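# Separate the yellow wire from all other wires

## Task

Place the yellow wire on the table on its own, leaving at least a hand's width of clear space between it and each of the other wires. The attempt can fail if any wire is left dangling over the table's edge, or if wires are dragged or squeezed hard against one another.

## Robot and tools

Robot: two arms, left_arm and right_arm, each ending in a five-finger hand (right_arm a right hand, left_arm its mirror-image left hand). Bases in the scene frame: left_arm at (0, +0.252, +0.005) m, right_arm at (+0.026, -0.360, +0.002) m. A post stands behind the arms.

Scene frame: origin on the table surface halfway between the nominal bases; +x points out over the table, +y toward the left_arm side, +z up. Image left/right does not match arm names. Reported end_effector_position (m) and end_effector_quat_wxyz are in this frame and may be a few cm off.

Hand point: a point fixed to the palm, about 0.05 m in front of it. Its +z runs along the straight fingers (tips reach 0.06-0.07 m past it), +y points out of the palm (finger centre lines sit 0.06 m on the -y side), and +x runs across the palm away from the thumb on the right hand, toward the thumb on the left hand. A wrist bracket on the little-finger side can strike things.

Row layout (28 numbers, each in [-1, 1], always all 28 even if one arm idles): left_arm dx, dy, dz, rx, ry, rz; left hand little, ring, middle, index, thumb_bend, thumb_turn, force_limit, speed; then the same fourteen for right_arm. The six pose numbers are an offset, not a pose: expressed along the axes of that arm's current Hand target and measured from the Hand target at the start of the action (every row of one action counts from that same start; a repeated offset moves further). Scale: 1.0 = 0.6 m for dx, dy, dz and 180 degrees for rx, ry, rz, which form one rotation vector. Zero in all six asks nothing new of that arm. The six finger numbers are absolute targets: +1 open/straight, -1 closed; thumb_turn -1 puts the thumb opposite the fingers, +1 beside the palm. force_limit maps -1..+1 to about 0..10 N at the fingertip (0..15 N for the two thumb motors). speed rises linearly from near zero at -1 to full at +0.48 and stays full above; full travel takes 0.49 s. To keep a hand unchanged, resend the eight numbers of its last executed row; before any row has run for it, send its hand_measured six values plus hand_force_limit and hand_speed.

execute_actions(actions, cameras): actions is a list of actions, each a table of up to 15 rows, one per 1/30 s step; a short table repeats its last row to step 15. Images come back only with an empty actions list or when cameras names them ("all", specific names, or [] for none).

move(target, speed, blend, blocking, cameras): target is one 28-number row or a list of up to 15 rows; every row's offsets count from the Hand targets at the move's start, not from the prior row. Paths are straight, ignore obstacles, and all end together within 10 s. speed is the top path speed in m/s, 0.002 to 4.3, default 0.25 (turns up to twice that in rad/s); one value or one per target. blend in metres rounds corners of a list; 0 stops at each. blocking=false returns after about 0.5 s while the move continues. The result adds a move: line: done, off_target, moving, held or fault, plus limits such as paced (pose clipped) or held (steps withheld by a check).

wait(seconds 0-3600, cameras): runs the scene without new commands; a running move continues. stop(cameras): brakes a running move. zoom_image(camera, region [x0, y0, x1, y1] in pixels, at most 504 by 504) enlarges part of the latest image of cam_high, cam_left_wrist or cam_right_wrist (all 896x504). show_instructions shows the reference pages. finished_scene(scene=1) ends the scene irreversibly.

Result lines: Hand target (last commanded pose after clipping; the next offsets start here), end_effector_position and quat, joint positions, velocities (may read within noise) and torques, and per hand six-value lists in the row's finger order: hand_measured (position on the command scale), hand_stopped_by (moving, target, force, stalled, fault), hand_load_n (fingertip force, positive pushing open; a lost grip shows as about 0), plus hand_force_limit and hand_speed. Action calls also list some intermediate positions.

Behaviour: orientation commands are clipped to within 40 degrees of the current one. Arms track loosely and often rest 1-3 cm (up to 5 cm) low or short; sending the missing distance as a new offset helps. An arm blocked by something keeps pushing until commanded back past its hand point. Fingers start only when their target changes by 0.002 or more and lock on reaching the target or force_limit. For a soft grip close at speed -0.94 or lower. With the thumb turned in front, the hand can wrap items 0.035-0.065 m thick; thumb tip and index pad can pinch light items.

Avoid: dropping or releasing moving items, fast impacts, hard pushes on the table or fixed parts, any contact or squeezing between the two hands, letting a wire hang over or fall off the table, and pressing or pulling wires hard against each other. Long holding or stretched arms heat motors: a MOTOR HOT line appears near 85 °C and at 100 °C the arm drops for 30-60 s. Any arm stop costs time.

Each tool is called after "Emit:" as name([rows], argument=value, ...), one row to a line, values as JSON.

Reference images:

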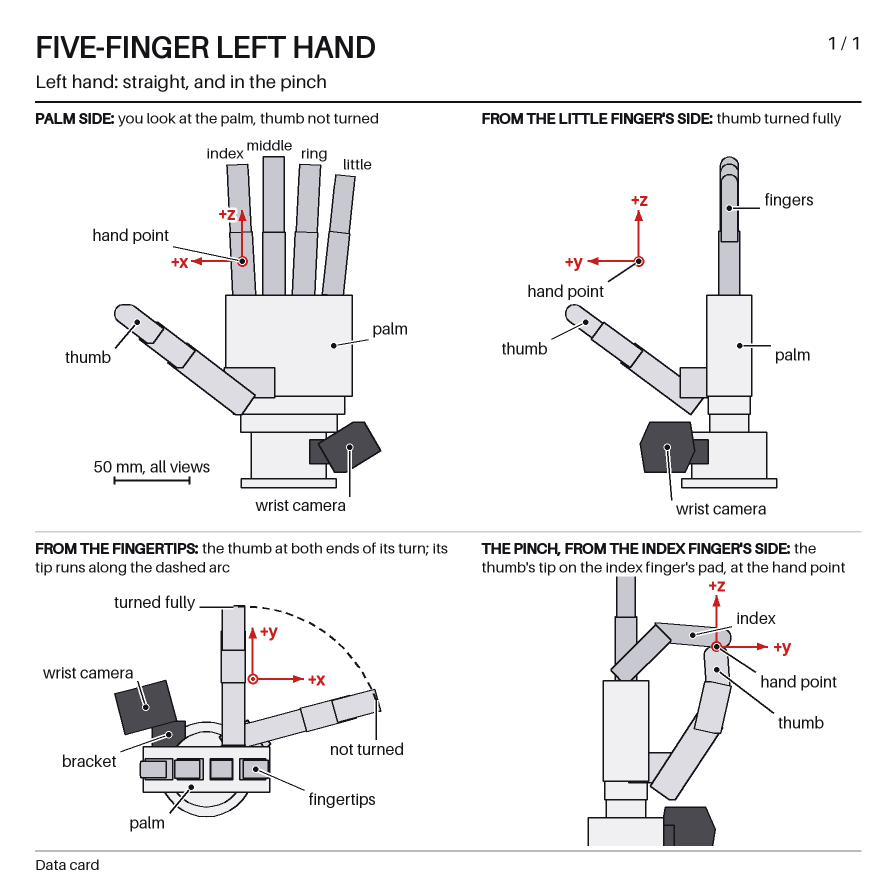

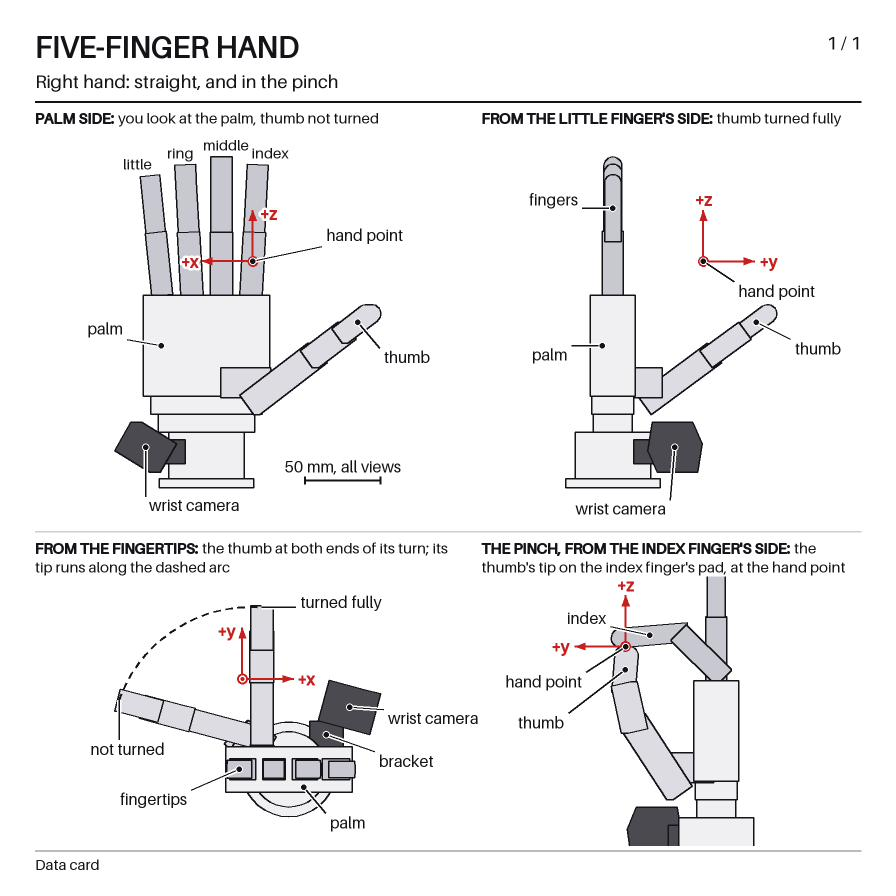

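## Session

Emit:
execute_actions(actions=[])

Scene clock: 0.00 s.
left_arm: end_effector_position=(+0.6511, -0.0832, +0.3784) hand_measured=(+1.000, +1.000, +1.000, +1.000, +1.000, +1.000) hand_load_n=(-0.5, +0.0, +0.0, +0.0, +0.0, +0.0) hand_stopped_by=(target, target, target, target, target, target) hand_force_limit=0.00 hand_speed=-0.80 end_effector_quat_wxyz=(+0.410, +0.212, +0.880, -0.114) | right_arm: end_effector_position=(+0.0543, -0.6264, +0.2207) hand_measured=(+1.000, +1.000, +1.000, +1.000, +1.000, +1.000) hand_load_n=(+0.0, +0.0, +0.0, +0.0, +0.0, +0.0) hand_stopped_by=(target, target, target, target, target, target) hand_force_limit=0.00 hand_speed=-0.80 end_effector_quat_wxyz=(+0.001, +0.626, +0.780, +0.009)
Joint positions: left_arm=[-0.561 1.806 2.036 -0.924 -0.045 1.499] | right_arm=[-1.76 0.999 0.999 -1.586 -0.01 1.198]
Joint velocities: within noise
Joint torques (N m): no reading
Heat: left arm: hottest shoulder 38 °C; right arm: hottest waist 43 °C.
Hand target: left_arm +0.6524, -0.0840, +0.3992; +0.426, +0.210, +0.872, -0.119 | right_arm +0.0535, -0.6318, +0.2289; +0.006, +0.626, +0.780, -0.001

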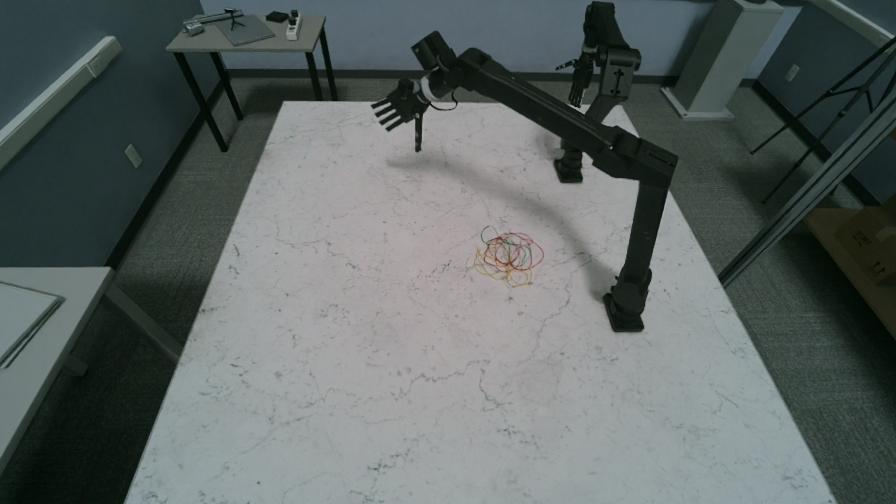

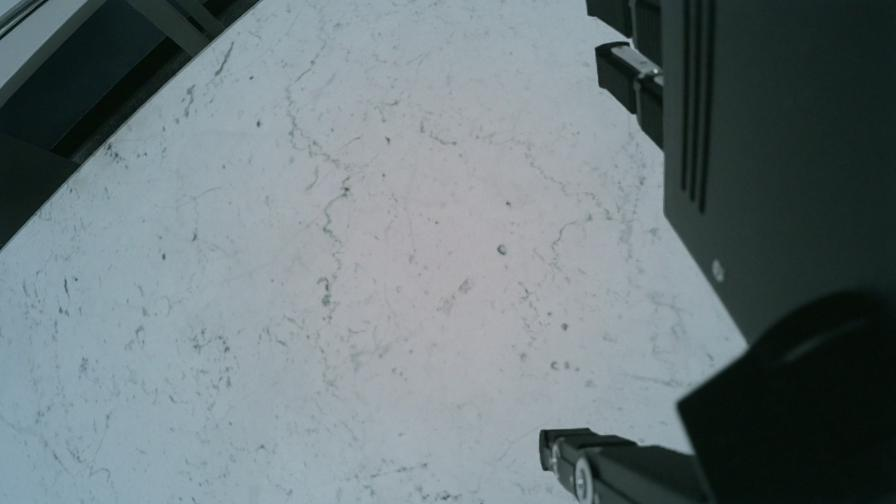

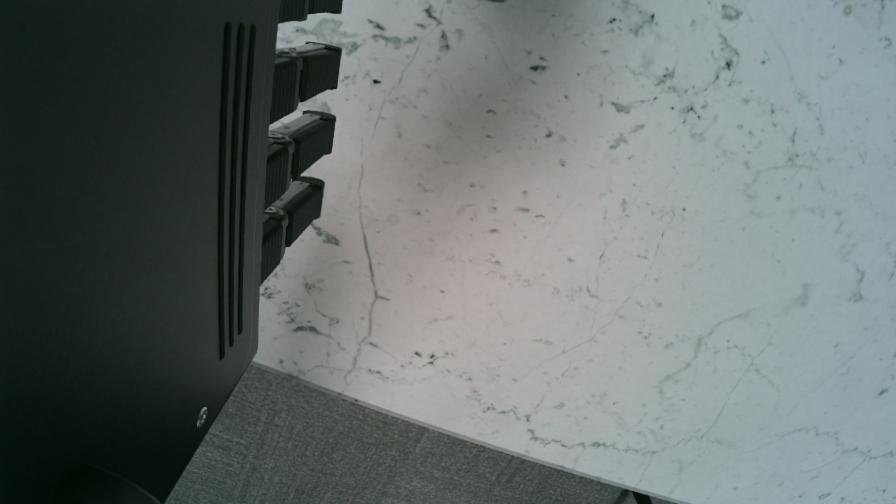

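Emit:
zoom_image(camera="cam_high", region=[460, 215, 560, 300])

Scaled by 5.040 from the camera's image (finer frame: 1280x720).

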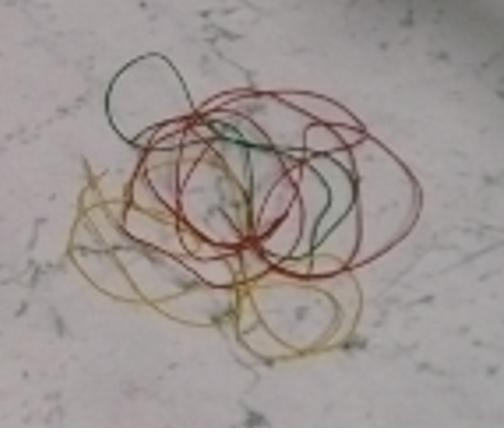

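Emit:
move([
  [0.459,-0.118,-0.4035,0,0,0,1,1,1,1,1,1,0,-0.8,0,0,0,0,0,0,1,1,1,1,1,1,0,-0.8],
], cameras=["all"])

Scene clock: 7.17 s.
left_arm: end_effector_position=(+0.3039, +0.0231, +0.3314) hand_measured=(+1.000, +1.000, +1.000, +1.000, +1.000, +1.000) hand_load_n=(+0.0, +0.0, +0.0, +0.0, +0.0, +0.0) hand_stopped_by=(target, target, target, target, target, target) hand_force_limit=0.00 hand_speed=-0.80 end_effector_quat_wxyz=(+0.429, +0.209, +0.871, -0.117) | right_arm: end_effector_position=(+0.0543, -0.6264, +0.2207) hand_measured=(+1.000, +1.000, +1.000, +1.000, +1.000, +1.000) hand_load_n=(+0.0, +0.0, +0.0, +0.0, +0.0, +0.0) hand_stopped_by=(target, target, target, target, target, target) hand_force_limit=0.00 hand_speed=-0.80 end_effector_quat_wxyz=(+0.001, +0.626, +0.780, +0.009)
Joint positions: left_arm=[-0.935 0.878 1.015 -0.834 -0.346 1.263] | right_arm=[-1.76 0.999 0.999 -1.586 -0.01 1.198]
Joint torques (N m): left_arm=[-2.73 -5.01 8.55 1.44 -0.28 -0.04] | right_arm=[2.43 -3.49 10.62 0.12 0.1 0.01]
Heat: left arm: hottest shoulder 38 °C; right arm: hottest waist 43 °C.
Hand target: left_arm +0.3004, +0.0198, +0.3302; +0.426, +0.209, +0.872, -0.119 | right_arm +0.0535, -0.6318, +0.2289; +0.006, +0.626, +0.780, -0.001
Off the commanded pose: left_arm 0.005 m, 0 deg | right_arm 0.010 m, 1 deg.
move: done
cam_left_wrist: T_world_to_cam=[[-0.59619, -0.78156, -0.18365, 0.25875], [-0.74227, 0.62376, -0.24485, 0.27541], [0.30592, -0.00966, -0.95201, 0.33611]] pos_world=[0.25586, 0.03369, 0.43493]

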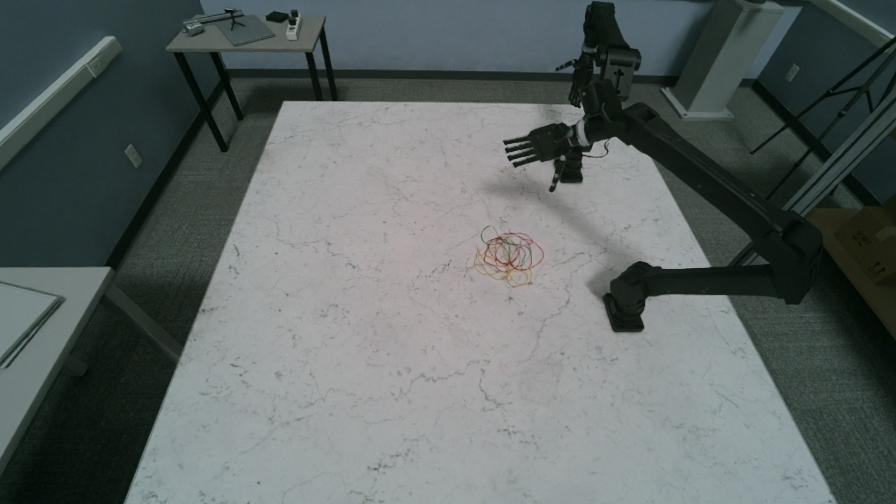

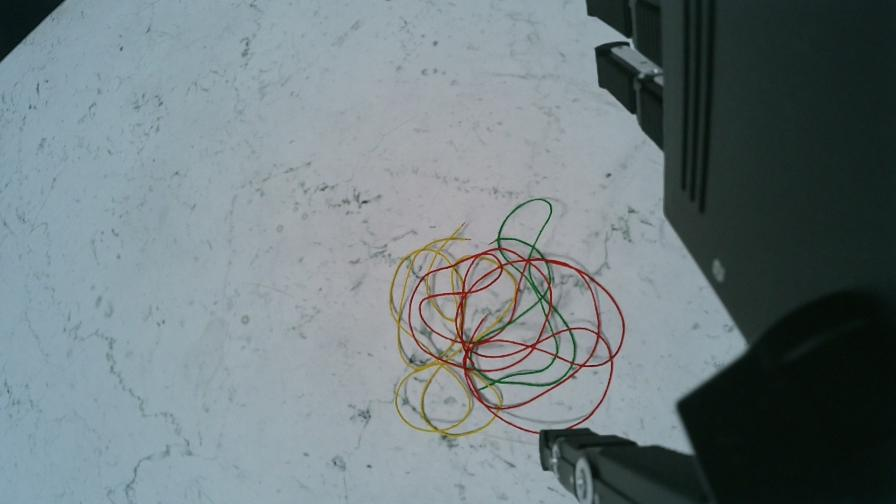

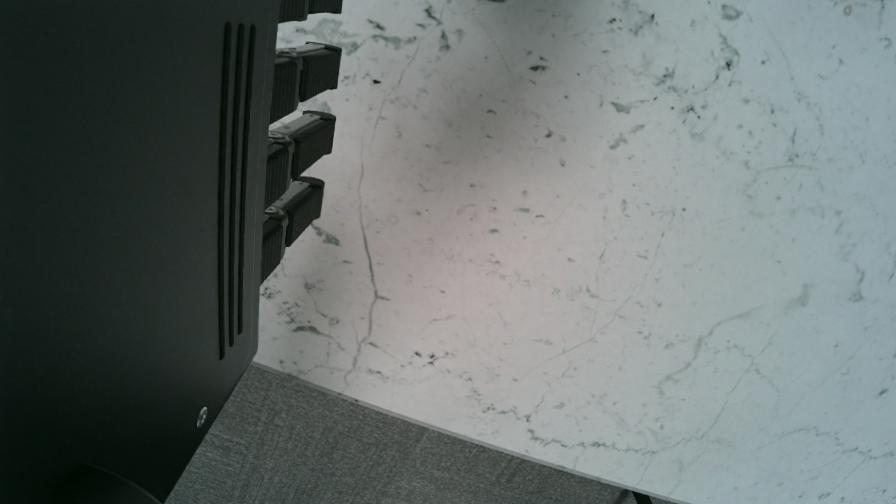

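Emit:
zoom_image(camera="cam_left_wrist", region=[370, 190, 640, 445])

Emit:
zoom_image(camera="cam_left_wrist", region=[380, 190, 520, 320])

Emit:
zoom_image(camera="cam_left_wrist", region=[380, 310, 520, 440])

Scaled by 1.867 from the camera's image (finer frame: 1280x720).

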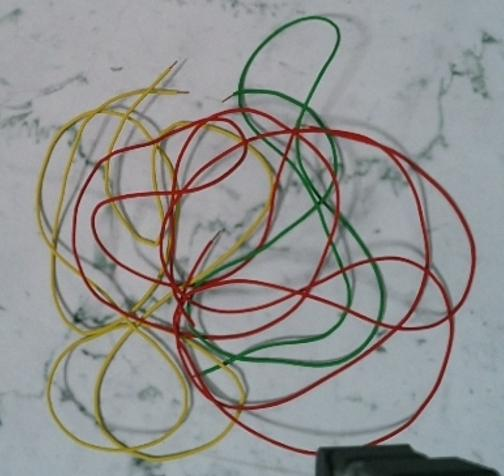

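Scaled by 3.600 from the camera's image (finer frame: 1280x720).

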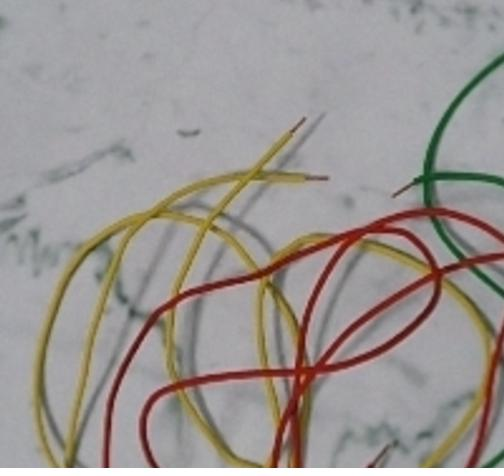

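Scaled by 3.600 from the camera's image (finer frame: 1280x720).

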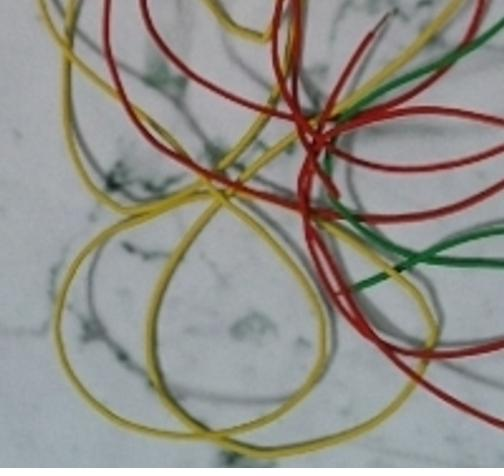

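Emit:
move([
  [0.2311,0.1725,-0.0079,0.2103,0.058,-0.3776,1,1,0.3,0.3,0.2,-1,0,0,0,0,0,0,0,0,1,1,1,1,1,1,0,-0.8],
], cameras=["all"])

Scene clock: 20.20 s.
left_arm: end_effector_position=(+0.2670, +0.1461, +0.2182) hand_measured=(+1.000, +1.000, +0.300, +0.300, +0.200, -1.000) hand_load_n=(-0.5, -0.5, +0.0, +0.0, +0.5, +0.0) hand_stopped_by=(target, target, target, target, target, target) hand_force_limit=0.00 hand_speed=0.00 end_effector_quat_wxyz=(+0.123, -0.175, +0.790, -0.574) | right_arm: end_effector_position=(+0.0543, -0.6264, +0.2207) hand_measured=(+1.000, +1.000, +1.000, +1.000, +1.000, +1.000) hand_load_n=(+0.0, +0.0, +0.0, +0.0, +0.0, +0.0) hand_stopped_by=(target, target, target, target, target, target) hand_force_limit=0.00 hand_speed=-0.80 end_effector_quat_wxyz=(+0.001, +0.626, +0.780, +0.009)
Joint positions: left_arm=[0.257 0.847 0.68 -0.909 1.21 1.041] | right_arm=[-1.76 0.999 0.999 -1.586 -0.01 1.198]
Joint torques (N m): left_arm=[-0.26 -2.96 8.4 0.81 0.74 0.2] | right_arm=[2.26 -3.9 10.61 0.2 0.08 0.01]
Heat: left arm: hottest shoulder 38 °C; right arm: hottest waist 43 °C.
Hand target: left_arm +0.2692, +0.1495, +0.2200; +0.127, -0.175, +0.789, -0.574 | right_arm +0.0535, -0.6318, +0.2289; +0.006, +0.626, +0.780, -0.001
Off the commanded pose: left_arm 0.005 m, 1 deg | right_arm 0.010 m, 1 deg.
move: done
cam_left_wrist: T_world_to_cam=[[-0.11282, -0.37483, 0.92021, -0.11724], [-0.96312, 0.26893, -0.00854, 0.20294], [-0.24427, -0.88723, -0.39134, 0.39358]] pos_world=[0.27837, 0.25068, 0.26365]

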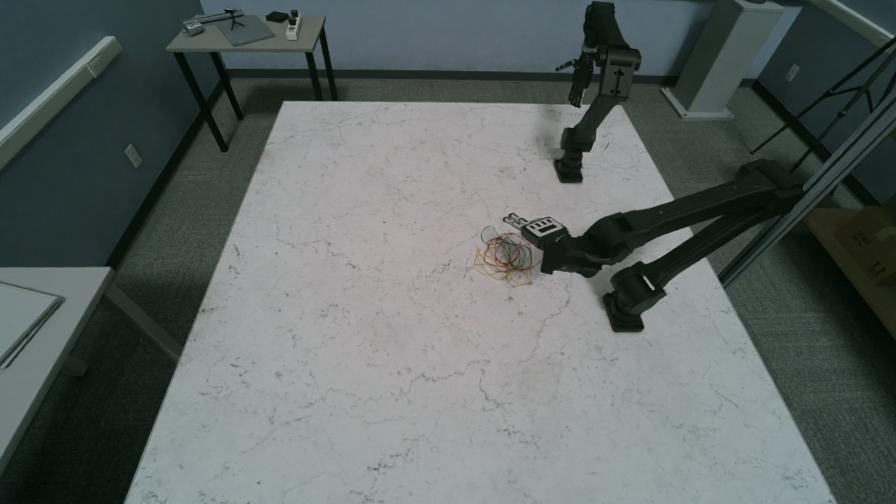

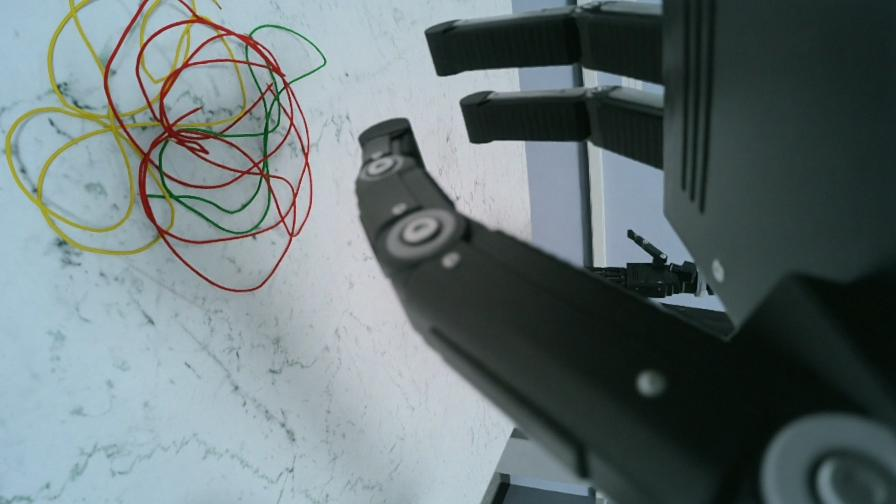

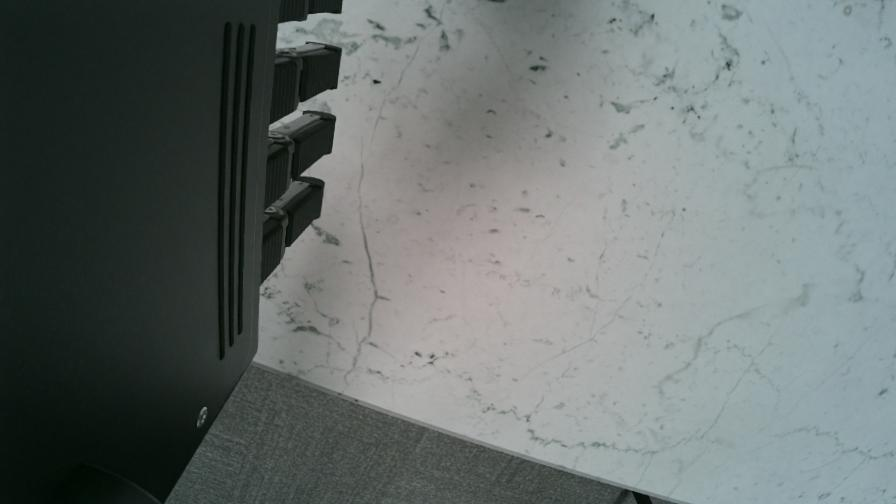

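Emit:
move([
  [0.0017,0.261,0.0597,0,0,0,1,1,0.3,0.3,0.2,-1,0,0,0,0,0,0,0,0,1,1,1,1,1,1,0,-0.8],
], cameras=["all"], speed=0.15)

Emit:
zoom_image(camera="cam_left_wrist", region=[0, 0, 504, 380])

Scene clock: 23.40 s.
left_arm: end_effector_position=(+0.2586, +0.1584, +0.0597) hand_measured=(+1.000, +1.000, +0.300, +0.300, +0.200, -1.000) hand_load_n=(+0.0, +0.0, +0.0, +0.0, +0.5, +0.0) hand_stopped_by=(target, target, target, target, target, target) hand_force_limit=0.00 hand_speed=0.00 end_effector_quat_wxyz=(+0.118, -0.177, +0.790, -0.574) | right_arm: end_effector_position=(+0.0543, -0.6264, +0.2207) hand_measured=(+1.000, +1.000, +1.000, +1.000, +1.000, +1.000) hand_load_n=(+0.0, +0.0, +0.0, +0.0, +0.0, +0.0) hand_stopped_by=(target, target, target, target, target, target) hand_force_limit=0.00 hand_speed=-0.80 end_effector_quat_wxyz=(+0.001, +0.626, +0.780, +0.009)
Joint positions: left_arm=[0.318 1.148 0.395 -0.492 1.235 1.21] | right_arm=[-1.76 0.999 0.999 -1.586 -0.01 1.198]
Joint torques (N m): left_arm=[-0.73 -4.6 5.86 1.2 0.81 0.18] | right_arm=[2.49 -3.49 10.62 0.2 0.11 -0.01]
Heat: left arm: hottest shoulder 38 °C; right arm: hottest waist 43 °C.
Hand target: left_arm +0.2623, +0.1620, +0.0601; +0.127, -0.175, +0.789, -0.574 | right_arm +0.0535, -0.6318, +0.2289; +0.006, +0.626, +0.780, -0.001
Off the commanded pose: left_arm 0.005 m, 1 deg | right_arm 0.010 m, 1 deg.
move: done
cam_left_wrist: T_world_to_cam=[[-0.10391, -0.37284, 0.92206, 0.02953], [-0.96268, 0.27065, 0.00095, 0.18918], [-0.24991, -0.88755, -0.38704, 0.34169]] pos_world=[0.27058, 0.26308, 0.10484]

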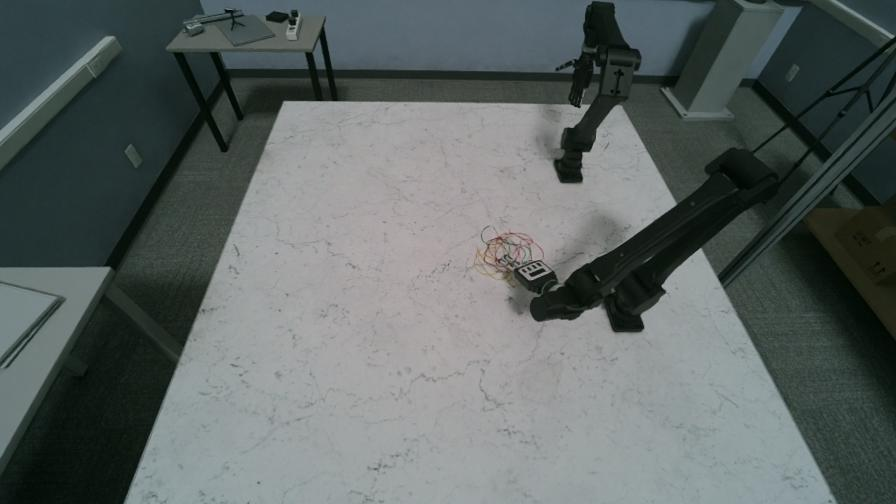

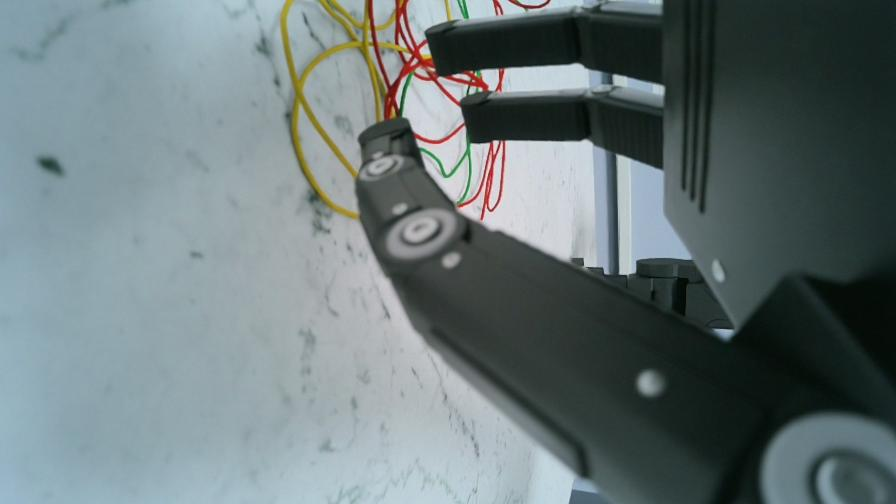

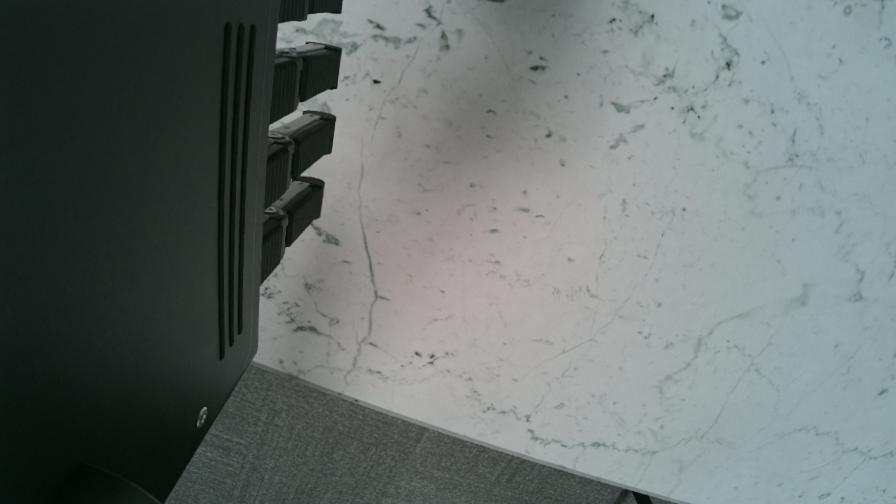

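Scaled by 1.000.

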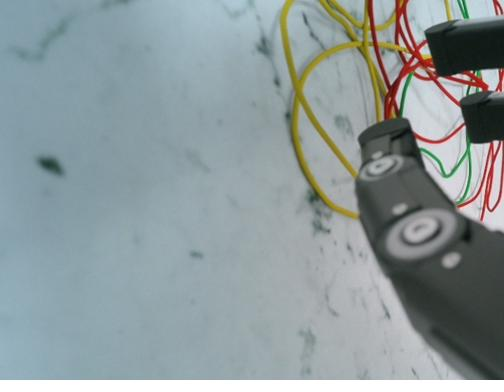

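Emit:
move([
  [0.0002,0.056,0.0327,0,0,0,1,1,0.3,0.3,0.2,-1,0,0,0,0,0,0,0,0,1,1,1,1,1,1,0,-0.8],
], cameras=["cam_left_wrist","cam_high"], speed=0.05)

Scene clock: 27.33 s.
left_arm: end_effector_position=(+0.2667, +0.1585, +0.0230) hand_measured=(+1.000, +1.000, +0.300, +0.300, +0.200, -1.000) hand_load_n=(+0.0, +0.0, +0.0, +0.0, +0.0, +0.0) hand_stopped_by=(target, target, target, target, target, target) hand_force_limit=0.00 hand_speed=0.00 end_effector_quat_wxyz=(+0.132, -0.178, +0.788, -0.574) | right_arm: end_effector_position=(+0.0543, -0.6264, +0.2207) hand_measured=(+1.000, +1.000, +1.000, +1.000, +1.000, +1.000) hand_load_n=(+0.0, +0.0, +0.0, +0.0, +0.0, +0.0) hand_stopped_by=(target, target, target, target, target, target) hand_force_limit=0.00 hand_speed=-0.80 end_effector_quat_wxyz=(+0.001, +0.626, +0.780, +0.009)
Joint positions: left_arm=[0.31 1.283 0.336 -0.204 1.228 1.132] | right_arm=[-1.76 0.999 0.999 -1.586 -0.01 1.198]
Joint torques (N m): left_arm=[-2.37 -5.01 5.08 1.36 0.59 -0.07] | right_arm=[2.32 -3.6 10.65 0.14 0.11 0.03]
Heat: left arm: hottest shoulder 38 °C; right arm: hottest waist 43 °C.
Hand target: left_arm +0.2658, +0.1544, +0.0220; +0.127, -0.175, +0.789, -0.574 | right_arm +0.0535, -0.6318, +0.2289; +0.006, +0.626, +0.780, -0.001
Off the commanded pose: left_arm 0.004 m, 1 deg | right_arm 0.010 m, 1 deg.
move: done
cam_left_wrist: T_world_to_cam=[[-0.11676, -0.37794, 0.91844, 0.06855], [-0.96739, 0.25259, -0.01903, 0.20148], [-0.2248, -0.8907, -0.39511, 0.32364]] pos_world=[0.27567, 0.26328, 0.06875]
Images, in order (width x height): cam_high 896x504, cam_left_wrist 896x504.

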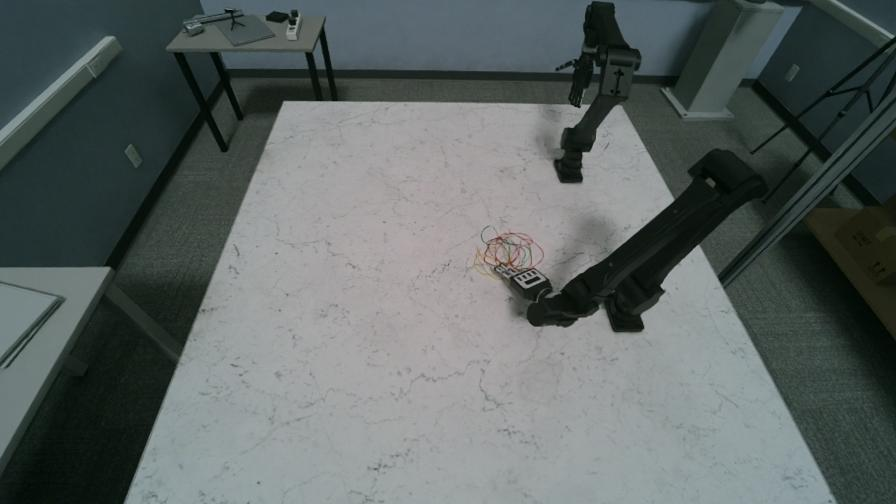

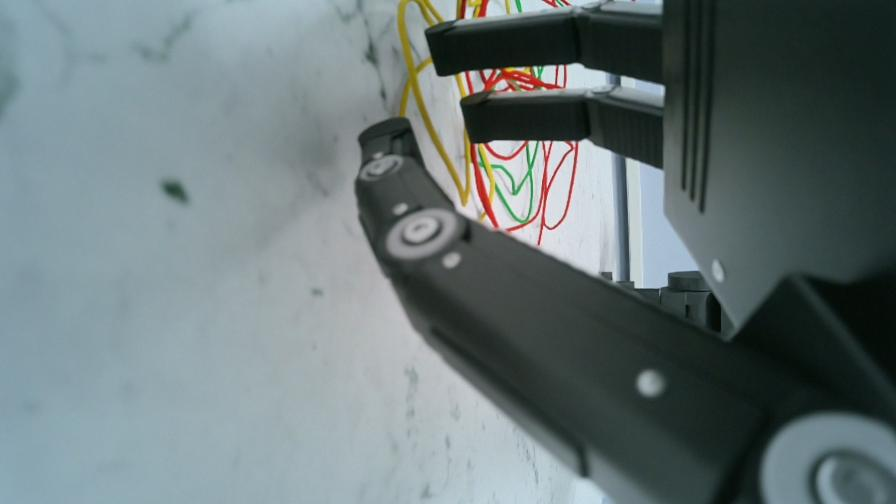

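Emit:
zoom_image(camera="cam_left_wrist", region=[340, 0, 600, 250])

Scaled by 1.938 from the camera's image (finer frame: 1280x720).

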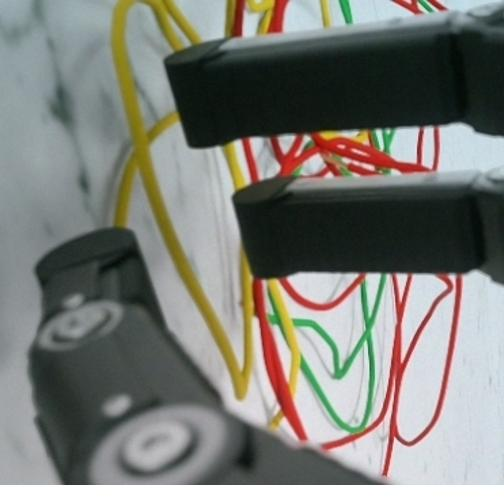

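Emit:
move([
  [0,-0.0067,0.0215,0,0,0,1,1,0.3,0.3,0.2,-1,0,0,0,0,0,0,0,0,1,1,1,1,1,1,0,-0.8],
], cameras=["cam_left_wrist","cam_high"], speed=0.05)

Emit:
zoom_image(camera="cam_left_wrist", region=[340, 0, 600, 250])

Emit:
zoom_image(camera="cam_high", region=[460, 215, 580, 315])

Scene clock: 30.13 s.
left_arm: end_effector_position=(+0.2725, +0.1461, +0.0231) hand_measured=(+1.000, +1.000, +0.300, +0.300, +0.200, -1.000) hand_load_n=(+0.0, +0.0, +0.0, +0.0, +0.0, +0.0) hand_stopped_by=(target, target, target, target, target, target) hand_force_limit=0.00 hand_speed=0.00 end_effector_quat_wxyz=(+0.132, -0.177, +0.789, -0.574) | right_arm: end_effector_position=(+0.0543, -0.6264, +0.2207) hand_measured=(+1.000, +1.000, +1.000, +1.000, +1.000, +1.000) hand_load_n=(+0.0, +0.0, +0.0, +0.0, +0.0, +0.0) hand_stopped_by=(target, target, target, target, target, target) hand_force_limit=0.00 hand_speed=-0.80 end_effector_quat_wxyz=(+0.001, +0.626, +0.780, +0.009)
Joint positions: left_arm=[0.252 1.283 0.315 -0.048 1.201 0.989] | right_arm=[-1.76 0.999 0.999 -1.586 -0.01 1.198]
Joint torques (N m): left_arm=[-1.79 -4.6 4.86 1.62 0.53 -0.05] | right_arm=[2.32 -3.55 10.65 0.05 0.11 0.03]
Heat: left arm: hottest shoulder 38 °C; right arm: hottest waist 43 °C.
Hand target: left_arm +0.2715, +0.1421, +0.0219; +0.127, -0.175, +0.789, -0.574 | right_arm +0.0535, -0.6318, +0.2289; +0.006, +0.626, +0.780, -0.001
Off the commanded pose: left_arm 0.004 m, 1 deg | right_arm 0.010 m, 1 deg.
move: done
cam_left_wrist: T_world_to_cam=[[-0.11807, -0.3785, 0.91804, 0.06497], [-0.96697, 0.25414, -0.01958, 0.20998], [-0.2259, -0.89003, -0.396, 0.3141]] pos_world=[0.28166, 0.25078, 0.06885]
Images, in order (width x height): cam_high 896x504, cam_left_wrist 896x504.

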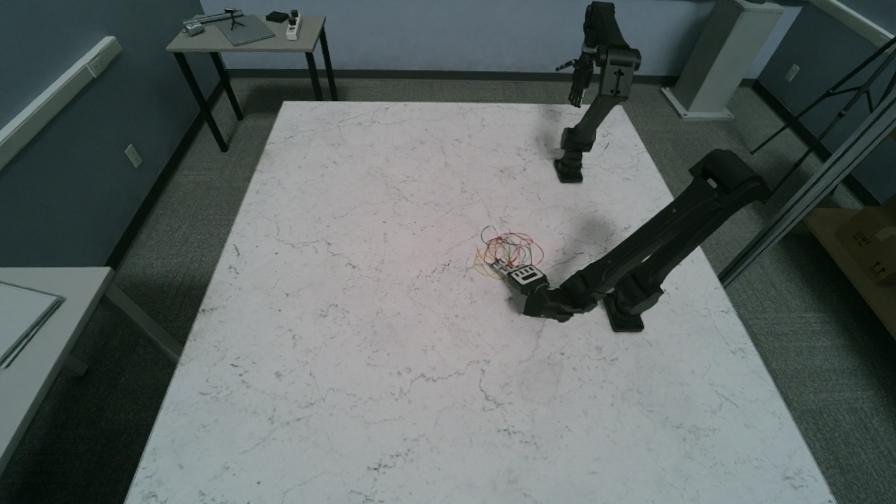

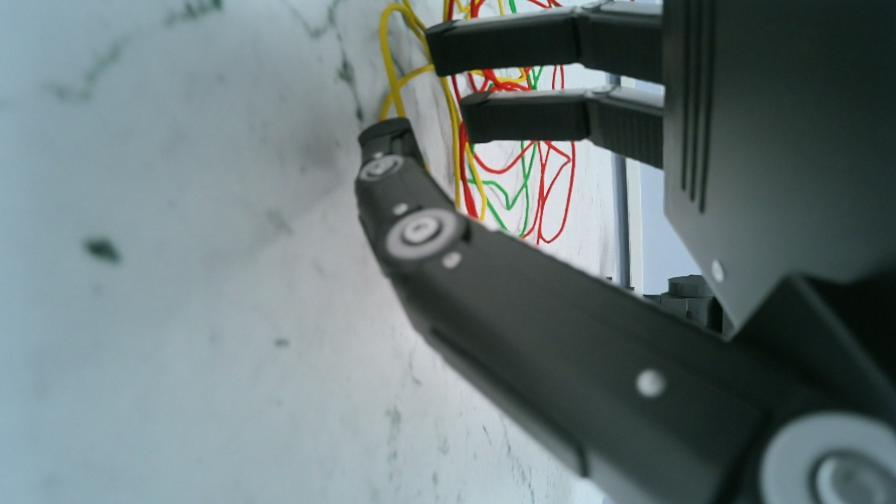

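Scaled by 1.938 from the camera's image (finer frame: 1280x720).

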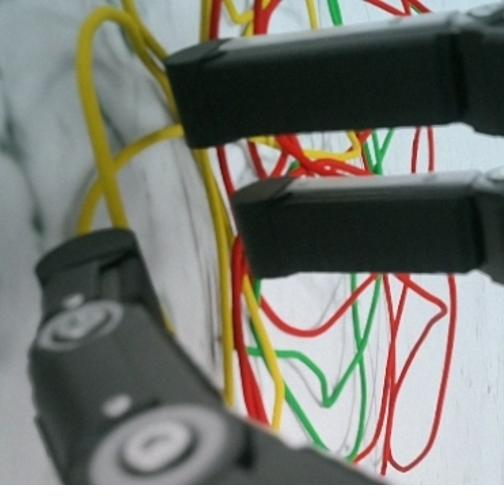

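Scaled by 4.200 from the camera's image (finer frame: 1280x720).

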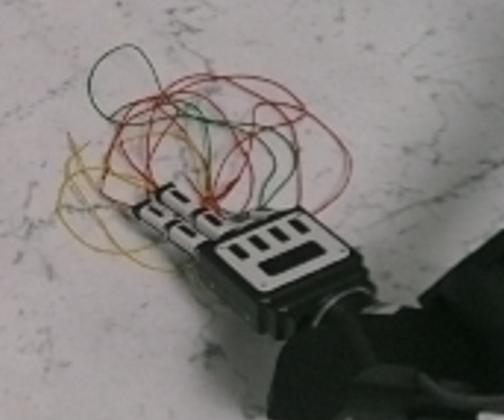

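Emit:
move([
  [0,0.019,0.0062,0,0,0,1,1,0.3,0.3,0.2,-1,0,0,0,0,0,0,0,0,1,1,1,1,1,1,0,-0.8],
], cameras=["cam_left_wrist"], speed=0.03)

Emit:
zoom_image(camera="cam_left_wrist", region=[340, 0, 600, 250])

Scene clock: 31.97 s.
left_arm: end_effector_position=(+0.2741, +0.1458, +0.0144) hand_measured=(+1.000, +1.000, +0.300, +0.300, +0.200, -1.000) hand_load_n=(+0.0, +0.0, +0.5, +0.0, +0.0, +0.0) hand_stopped_by=(target, target, target, target, target, target) hand_force_limit=0.00 hand_speed=0.00 end_effector_quat_wxyz=(+0.134, -0.175, +0.787, -0.576) | right_arm: end_effector_position=(+0.0543, -0.6264, +0.2207) hand_measured=(+1.000, +1.000, +1.000, +1.000, +1.000, +1.000) hand_load_n=(+0.0, +0.0, +0.0, +0.0, +0.0, +0.0) hand_stopped_by=(target, target, target, target, target, target) hand_force_limit=0.00 hand_speed=-0.80 end_effector_quat_wxyz=(+0.001, +0.626, +0.780, +0.009)
Joint positions: left_arm=[0.252 1.331 0.307 0.019 1.207 0.983] | right_arm=[-1.76 0.999 0.999 -1.586 -0.01 1.198]
Joint torques (N m): left_arm=[-2.55 -4.6 4.44 1.74 0.31 0.02] | right_arm=[2.2 -3.78 10.67 0.08 0.1 0]
Heat: left arm: hottest shoulder 38 °C; right arm: hottest waist 42 °C.
Hand target: left_arm +0.2715, +0.1421, +0.0099; +0.127, -0.175, +0.789, -0.574 | right_arm +0.0535, -0.6318, +0.2289; +0.006, +0.626, +0.780, -0.001
Off the commanded pose: left_arm 0.006 m, 1 deg | right_arm 0.010 m, 1 deg.
move: done
cam_left_wrist: T_world_to_cam=[[-0.12459, -0.37428, 0.91891, 0.0742], [-0.96648, 0.25531, -0.02705, 0.21128], [-0.22448, -0.89148, -0.39354, 0.31056]] pos_world=[0.28316, 0.25068, 0.05975]

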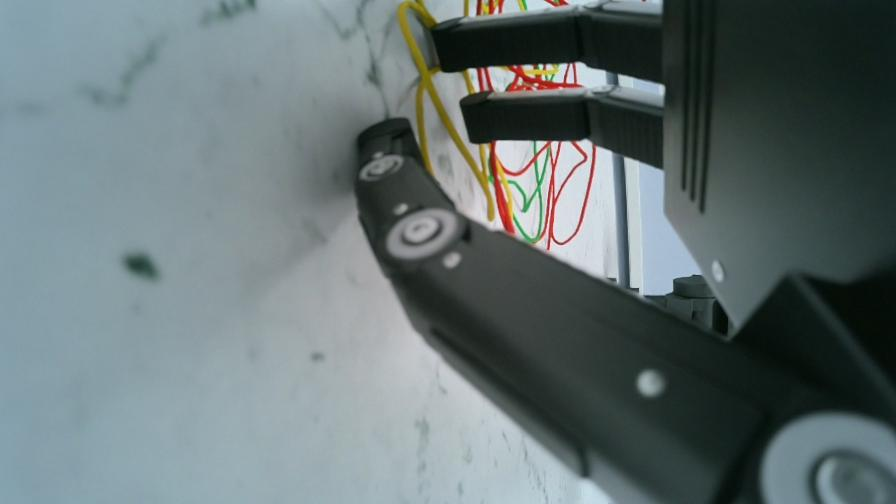

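Scaled by 1.938 from the camera's image (finer frame: 1280x720).

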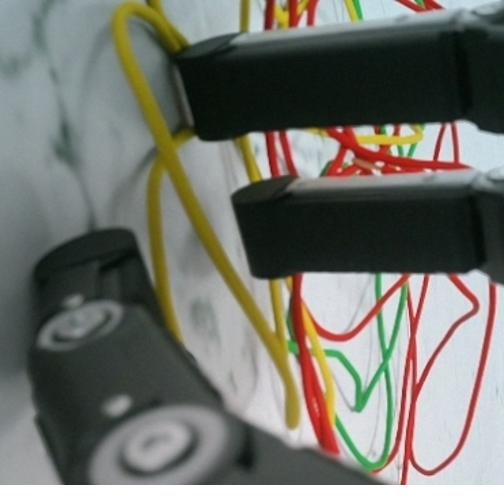

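Emit:
move([
  [0,0,0,0,0,0,1,1,0.0,0.0,0.2,-1,-0.4,-0.6,0,0,0,0,0,0,1,1,1,1,1,1,0,-0.8],
], cameras=["cam_left_wrist"], speed=0.03)

Emit:
zoom_image(camera="cam_left_wrist", region=[340, 0, 600, 250])

Scene clock: 33.20 s.
left_arm: end_effector_position=(+0.2745, +0.1449, +0.0154) hand_measured=(+1.000, +1.000, +0.230, +0.000, +0.200, -1.000) hand_load_n=(+0.0, +0.0, +1.5, +0.0, +0.0, +0.0) hand_stopped_by=(target, target, force, target, target, target) hand_force_limit=-0.40 hand_speed=-0.60 end_effector_quat_wxyz=(+0.135, -0.172, +0.786, -0.578) | right_arm: end_effector_position=(+0.0543, -0.6264, +0.2207) hand_measured=(+1.000, +1.000, +1.000, +1.000, +1.000, +1.000) hand_load_n=(+0.0, +0.0, +0.0, +0.0, +0.0, +0.0) hand_stopped_by=(target, target, target, target, target, target) hand_force_limit=0.00 hand_speed=-0.80 end_effector_quat_wxyz=(+0.001, +0.626, +0.780, +0.009)
Joint positions: left_arm=[0.25 1.331 0.307 0.024 1.212 0.983] | right_arm=[-1.76 0.999 0.999 -1.586 -0.01 1.198]
Joint torques (N m): left_arm=[-2.84 -3.84 4.4 1.16 0.23 -0.02] | right_arm=[2.32 -3.84 10.65 0.18 0.11 0.02]
Heat: left arm: hottest shoulder 38 °C; right arm: hottest waist 42 °C.
Hand target: left_arm +0.2715, +0.1421, +0.0099; +0.127, -0.175, +0.789, -0.574 | right_arm +0.0535, -0.6318, +0.2289; +0.006, +0.626, +0.780, -0.001
Off the commanded pose: left_arm 0.007 m, 1 deg | right_arm 0.010 m, 1 deg.
move: done
cam_left_wrist: T_world_to_cam=[[-0.13163, -0.37072, 0.91937, 0.07441], [-0.9652, 0.25934, -0.03362, 0.2111], [-0.22596, -0.8918, -0.39196, 0.31066]] pos_world=[0.28375, 0.24989, 0.06046]

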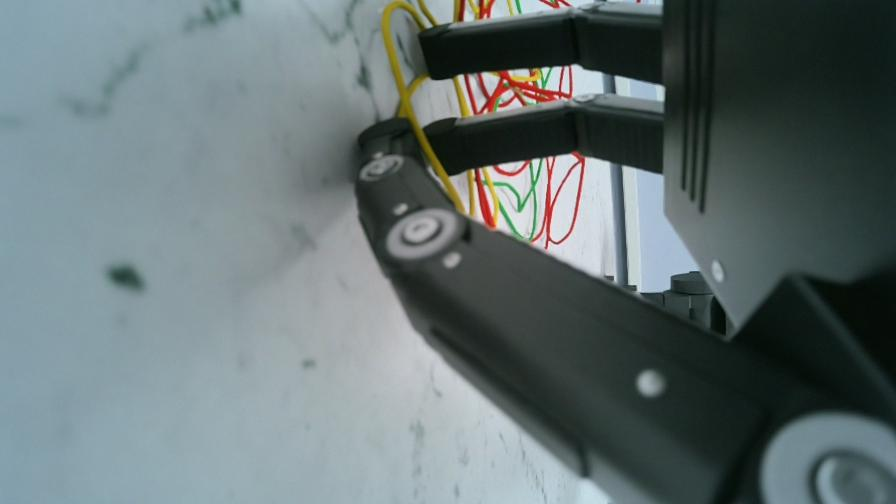

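Scaled by 1.938 from the camera's image (finer frame: 1280x720).

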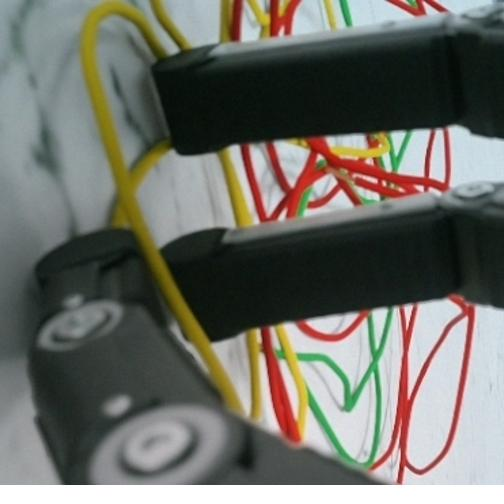

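Emit:
move([
  [0,-0.0079,-0.0026,0,0,0,1,1,0.0,0.0,0.2,-1,-0.4,-0.6,0,0,0,0,0,0,1,1,1,1,1,1,0,-0.8],
  [0,-0.0079,-0.0026,0,0,0,1,1,-0.3,-0.3,0.2,-1,-0.2,-0.6,0,0,0,0,0,0,1,1,1,1,1,1,0,-0.8],
], cameras=["cam_left_wrist"], speed=0.03)

Emit:
zoom_image(camera="cam_left_wrist", region=[340, 0, 600, 250])

Scene clock: 35.27 s.
left_arm: end_effector_position=(+0.2747, +0.1441, +0.0189) hand_measured=(+1.000, +1.000, -0.274, -0.290, +0.200, -1.000) hand_load_n=(+0.0, +0.0, +15.5, +8.5, +2.5, +0.0) hand_stopped_by=(target, target, force, force, target, target) hand_force_limit=-0.20 hand_speed=-0.60 end_effector_quat_wxyz=(+0.137, -0.169, +0.786, -0.579) | right_arm: end_effector_position=(+0.0543, -0.6264, +0.2207) hand_measured=(+1.000, +1.000, +1.000, +1.000, +1.000, +1.000) hand_load_n=(+0.0, +0.0, +0.0, +0.0, -0.5, +0.0) hand_stopped_by=(target, target, target, target, target, target) hand_force_limit=0.00 hand_speed=-0.80 end_effector_quat_wxyz=(+0.001, +0.626, +0.780, +0.009)
Joint positions: left_arm=[0.248 1.317 0.307 0.019 1.215 0.981] | right_arm=[-1.76 0.999 0.999 -1.586 -0.01 1.198]
Joint torques (N m): left_arm=[-2.14 -5.19 4.62 0.54 0.04 -0.01] | right_arm=[2.26 -4.13 10.74 0.09 0.09 -0.02]
Heat: left arm: hottest shoulder 38 °C; right arm: hottest waist 42 °C.
Hand target: left_arm +0.2715, +0.1421, +0.0148; +0.127, -0.175, +0.789, -0.574 | right_arm +0.0535, -0.6318, +0.2289; +0.006, +0.626, +0.780, -0.001
Off the commanded pose: left_arm 0.006 m, 1 deg | right_arm 0.010 m, 1 deg.
move: done
cam_left_wrist: T_world_to_cam=[[-0.13966, -0.36921, 0.91879, 0.07288], [-0.96417, 0.26206, -0.04126, 0.21101], [-0.22554, -0.89163, -0.39258, 0.31131]] pos_world=[0.28384, 0.24919, 0.06396]

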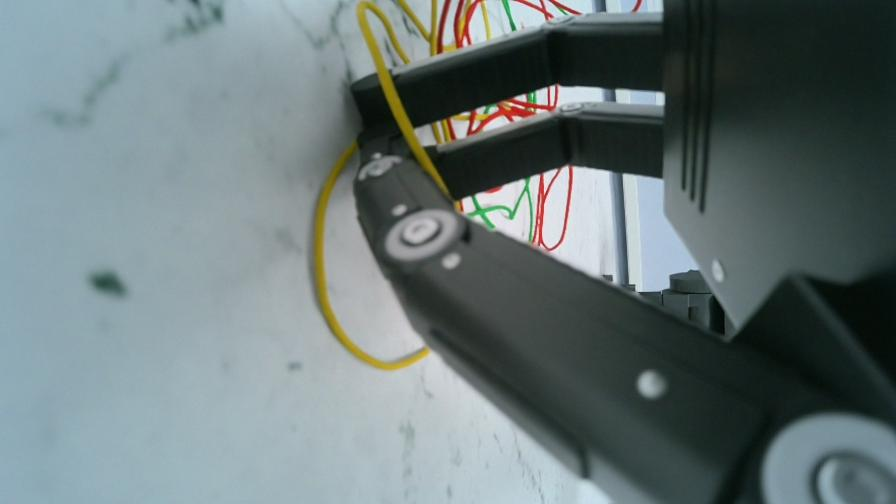

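Scaled by 1.938 from the camera's image (finer frame: 1280x720).

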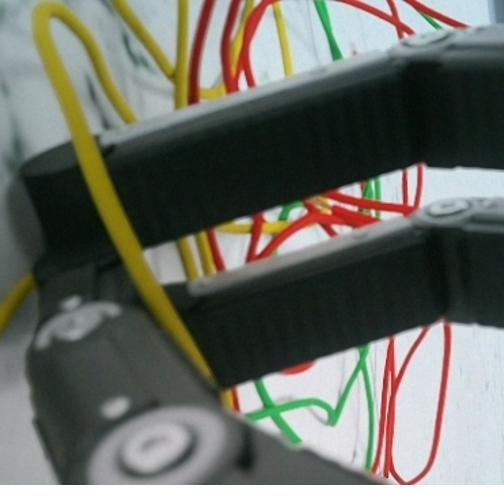

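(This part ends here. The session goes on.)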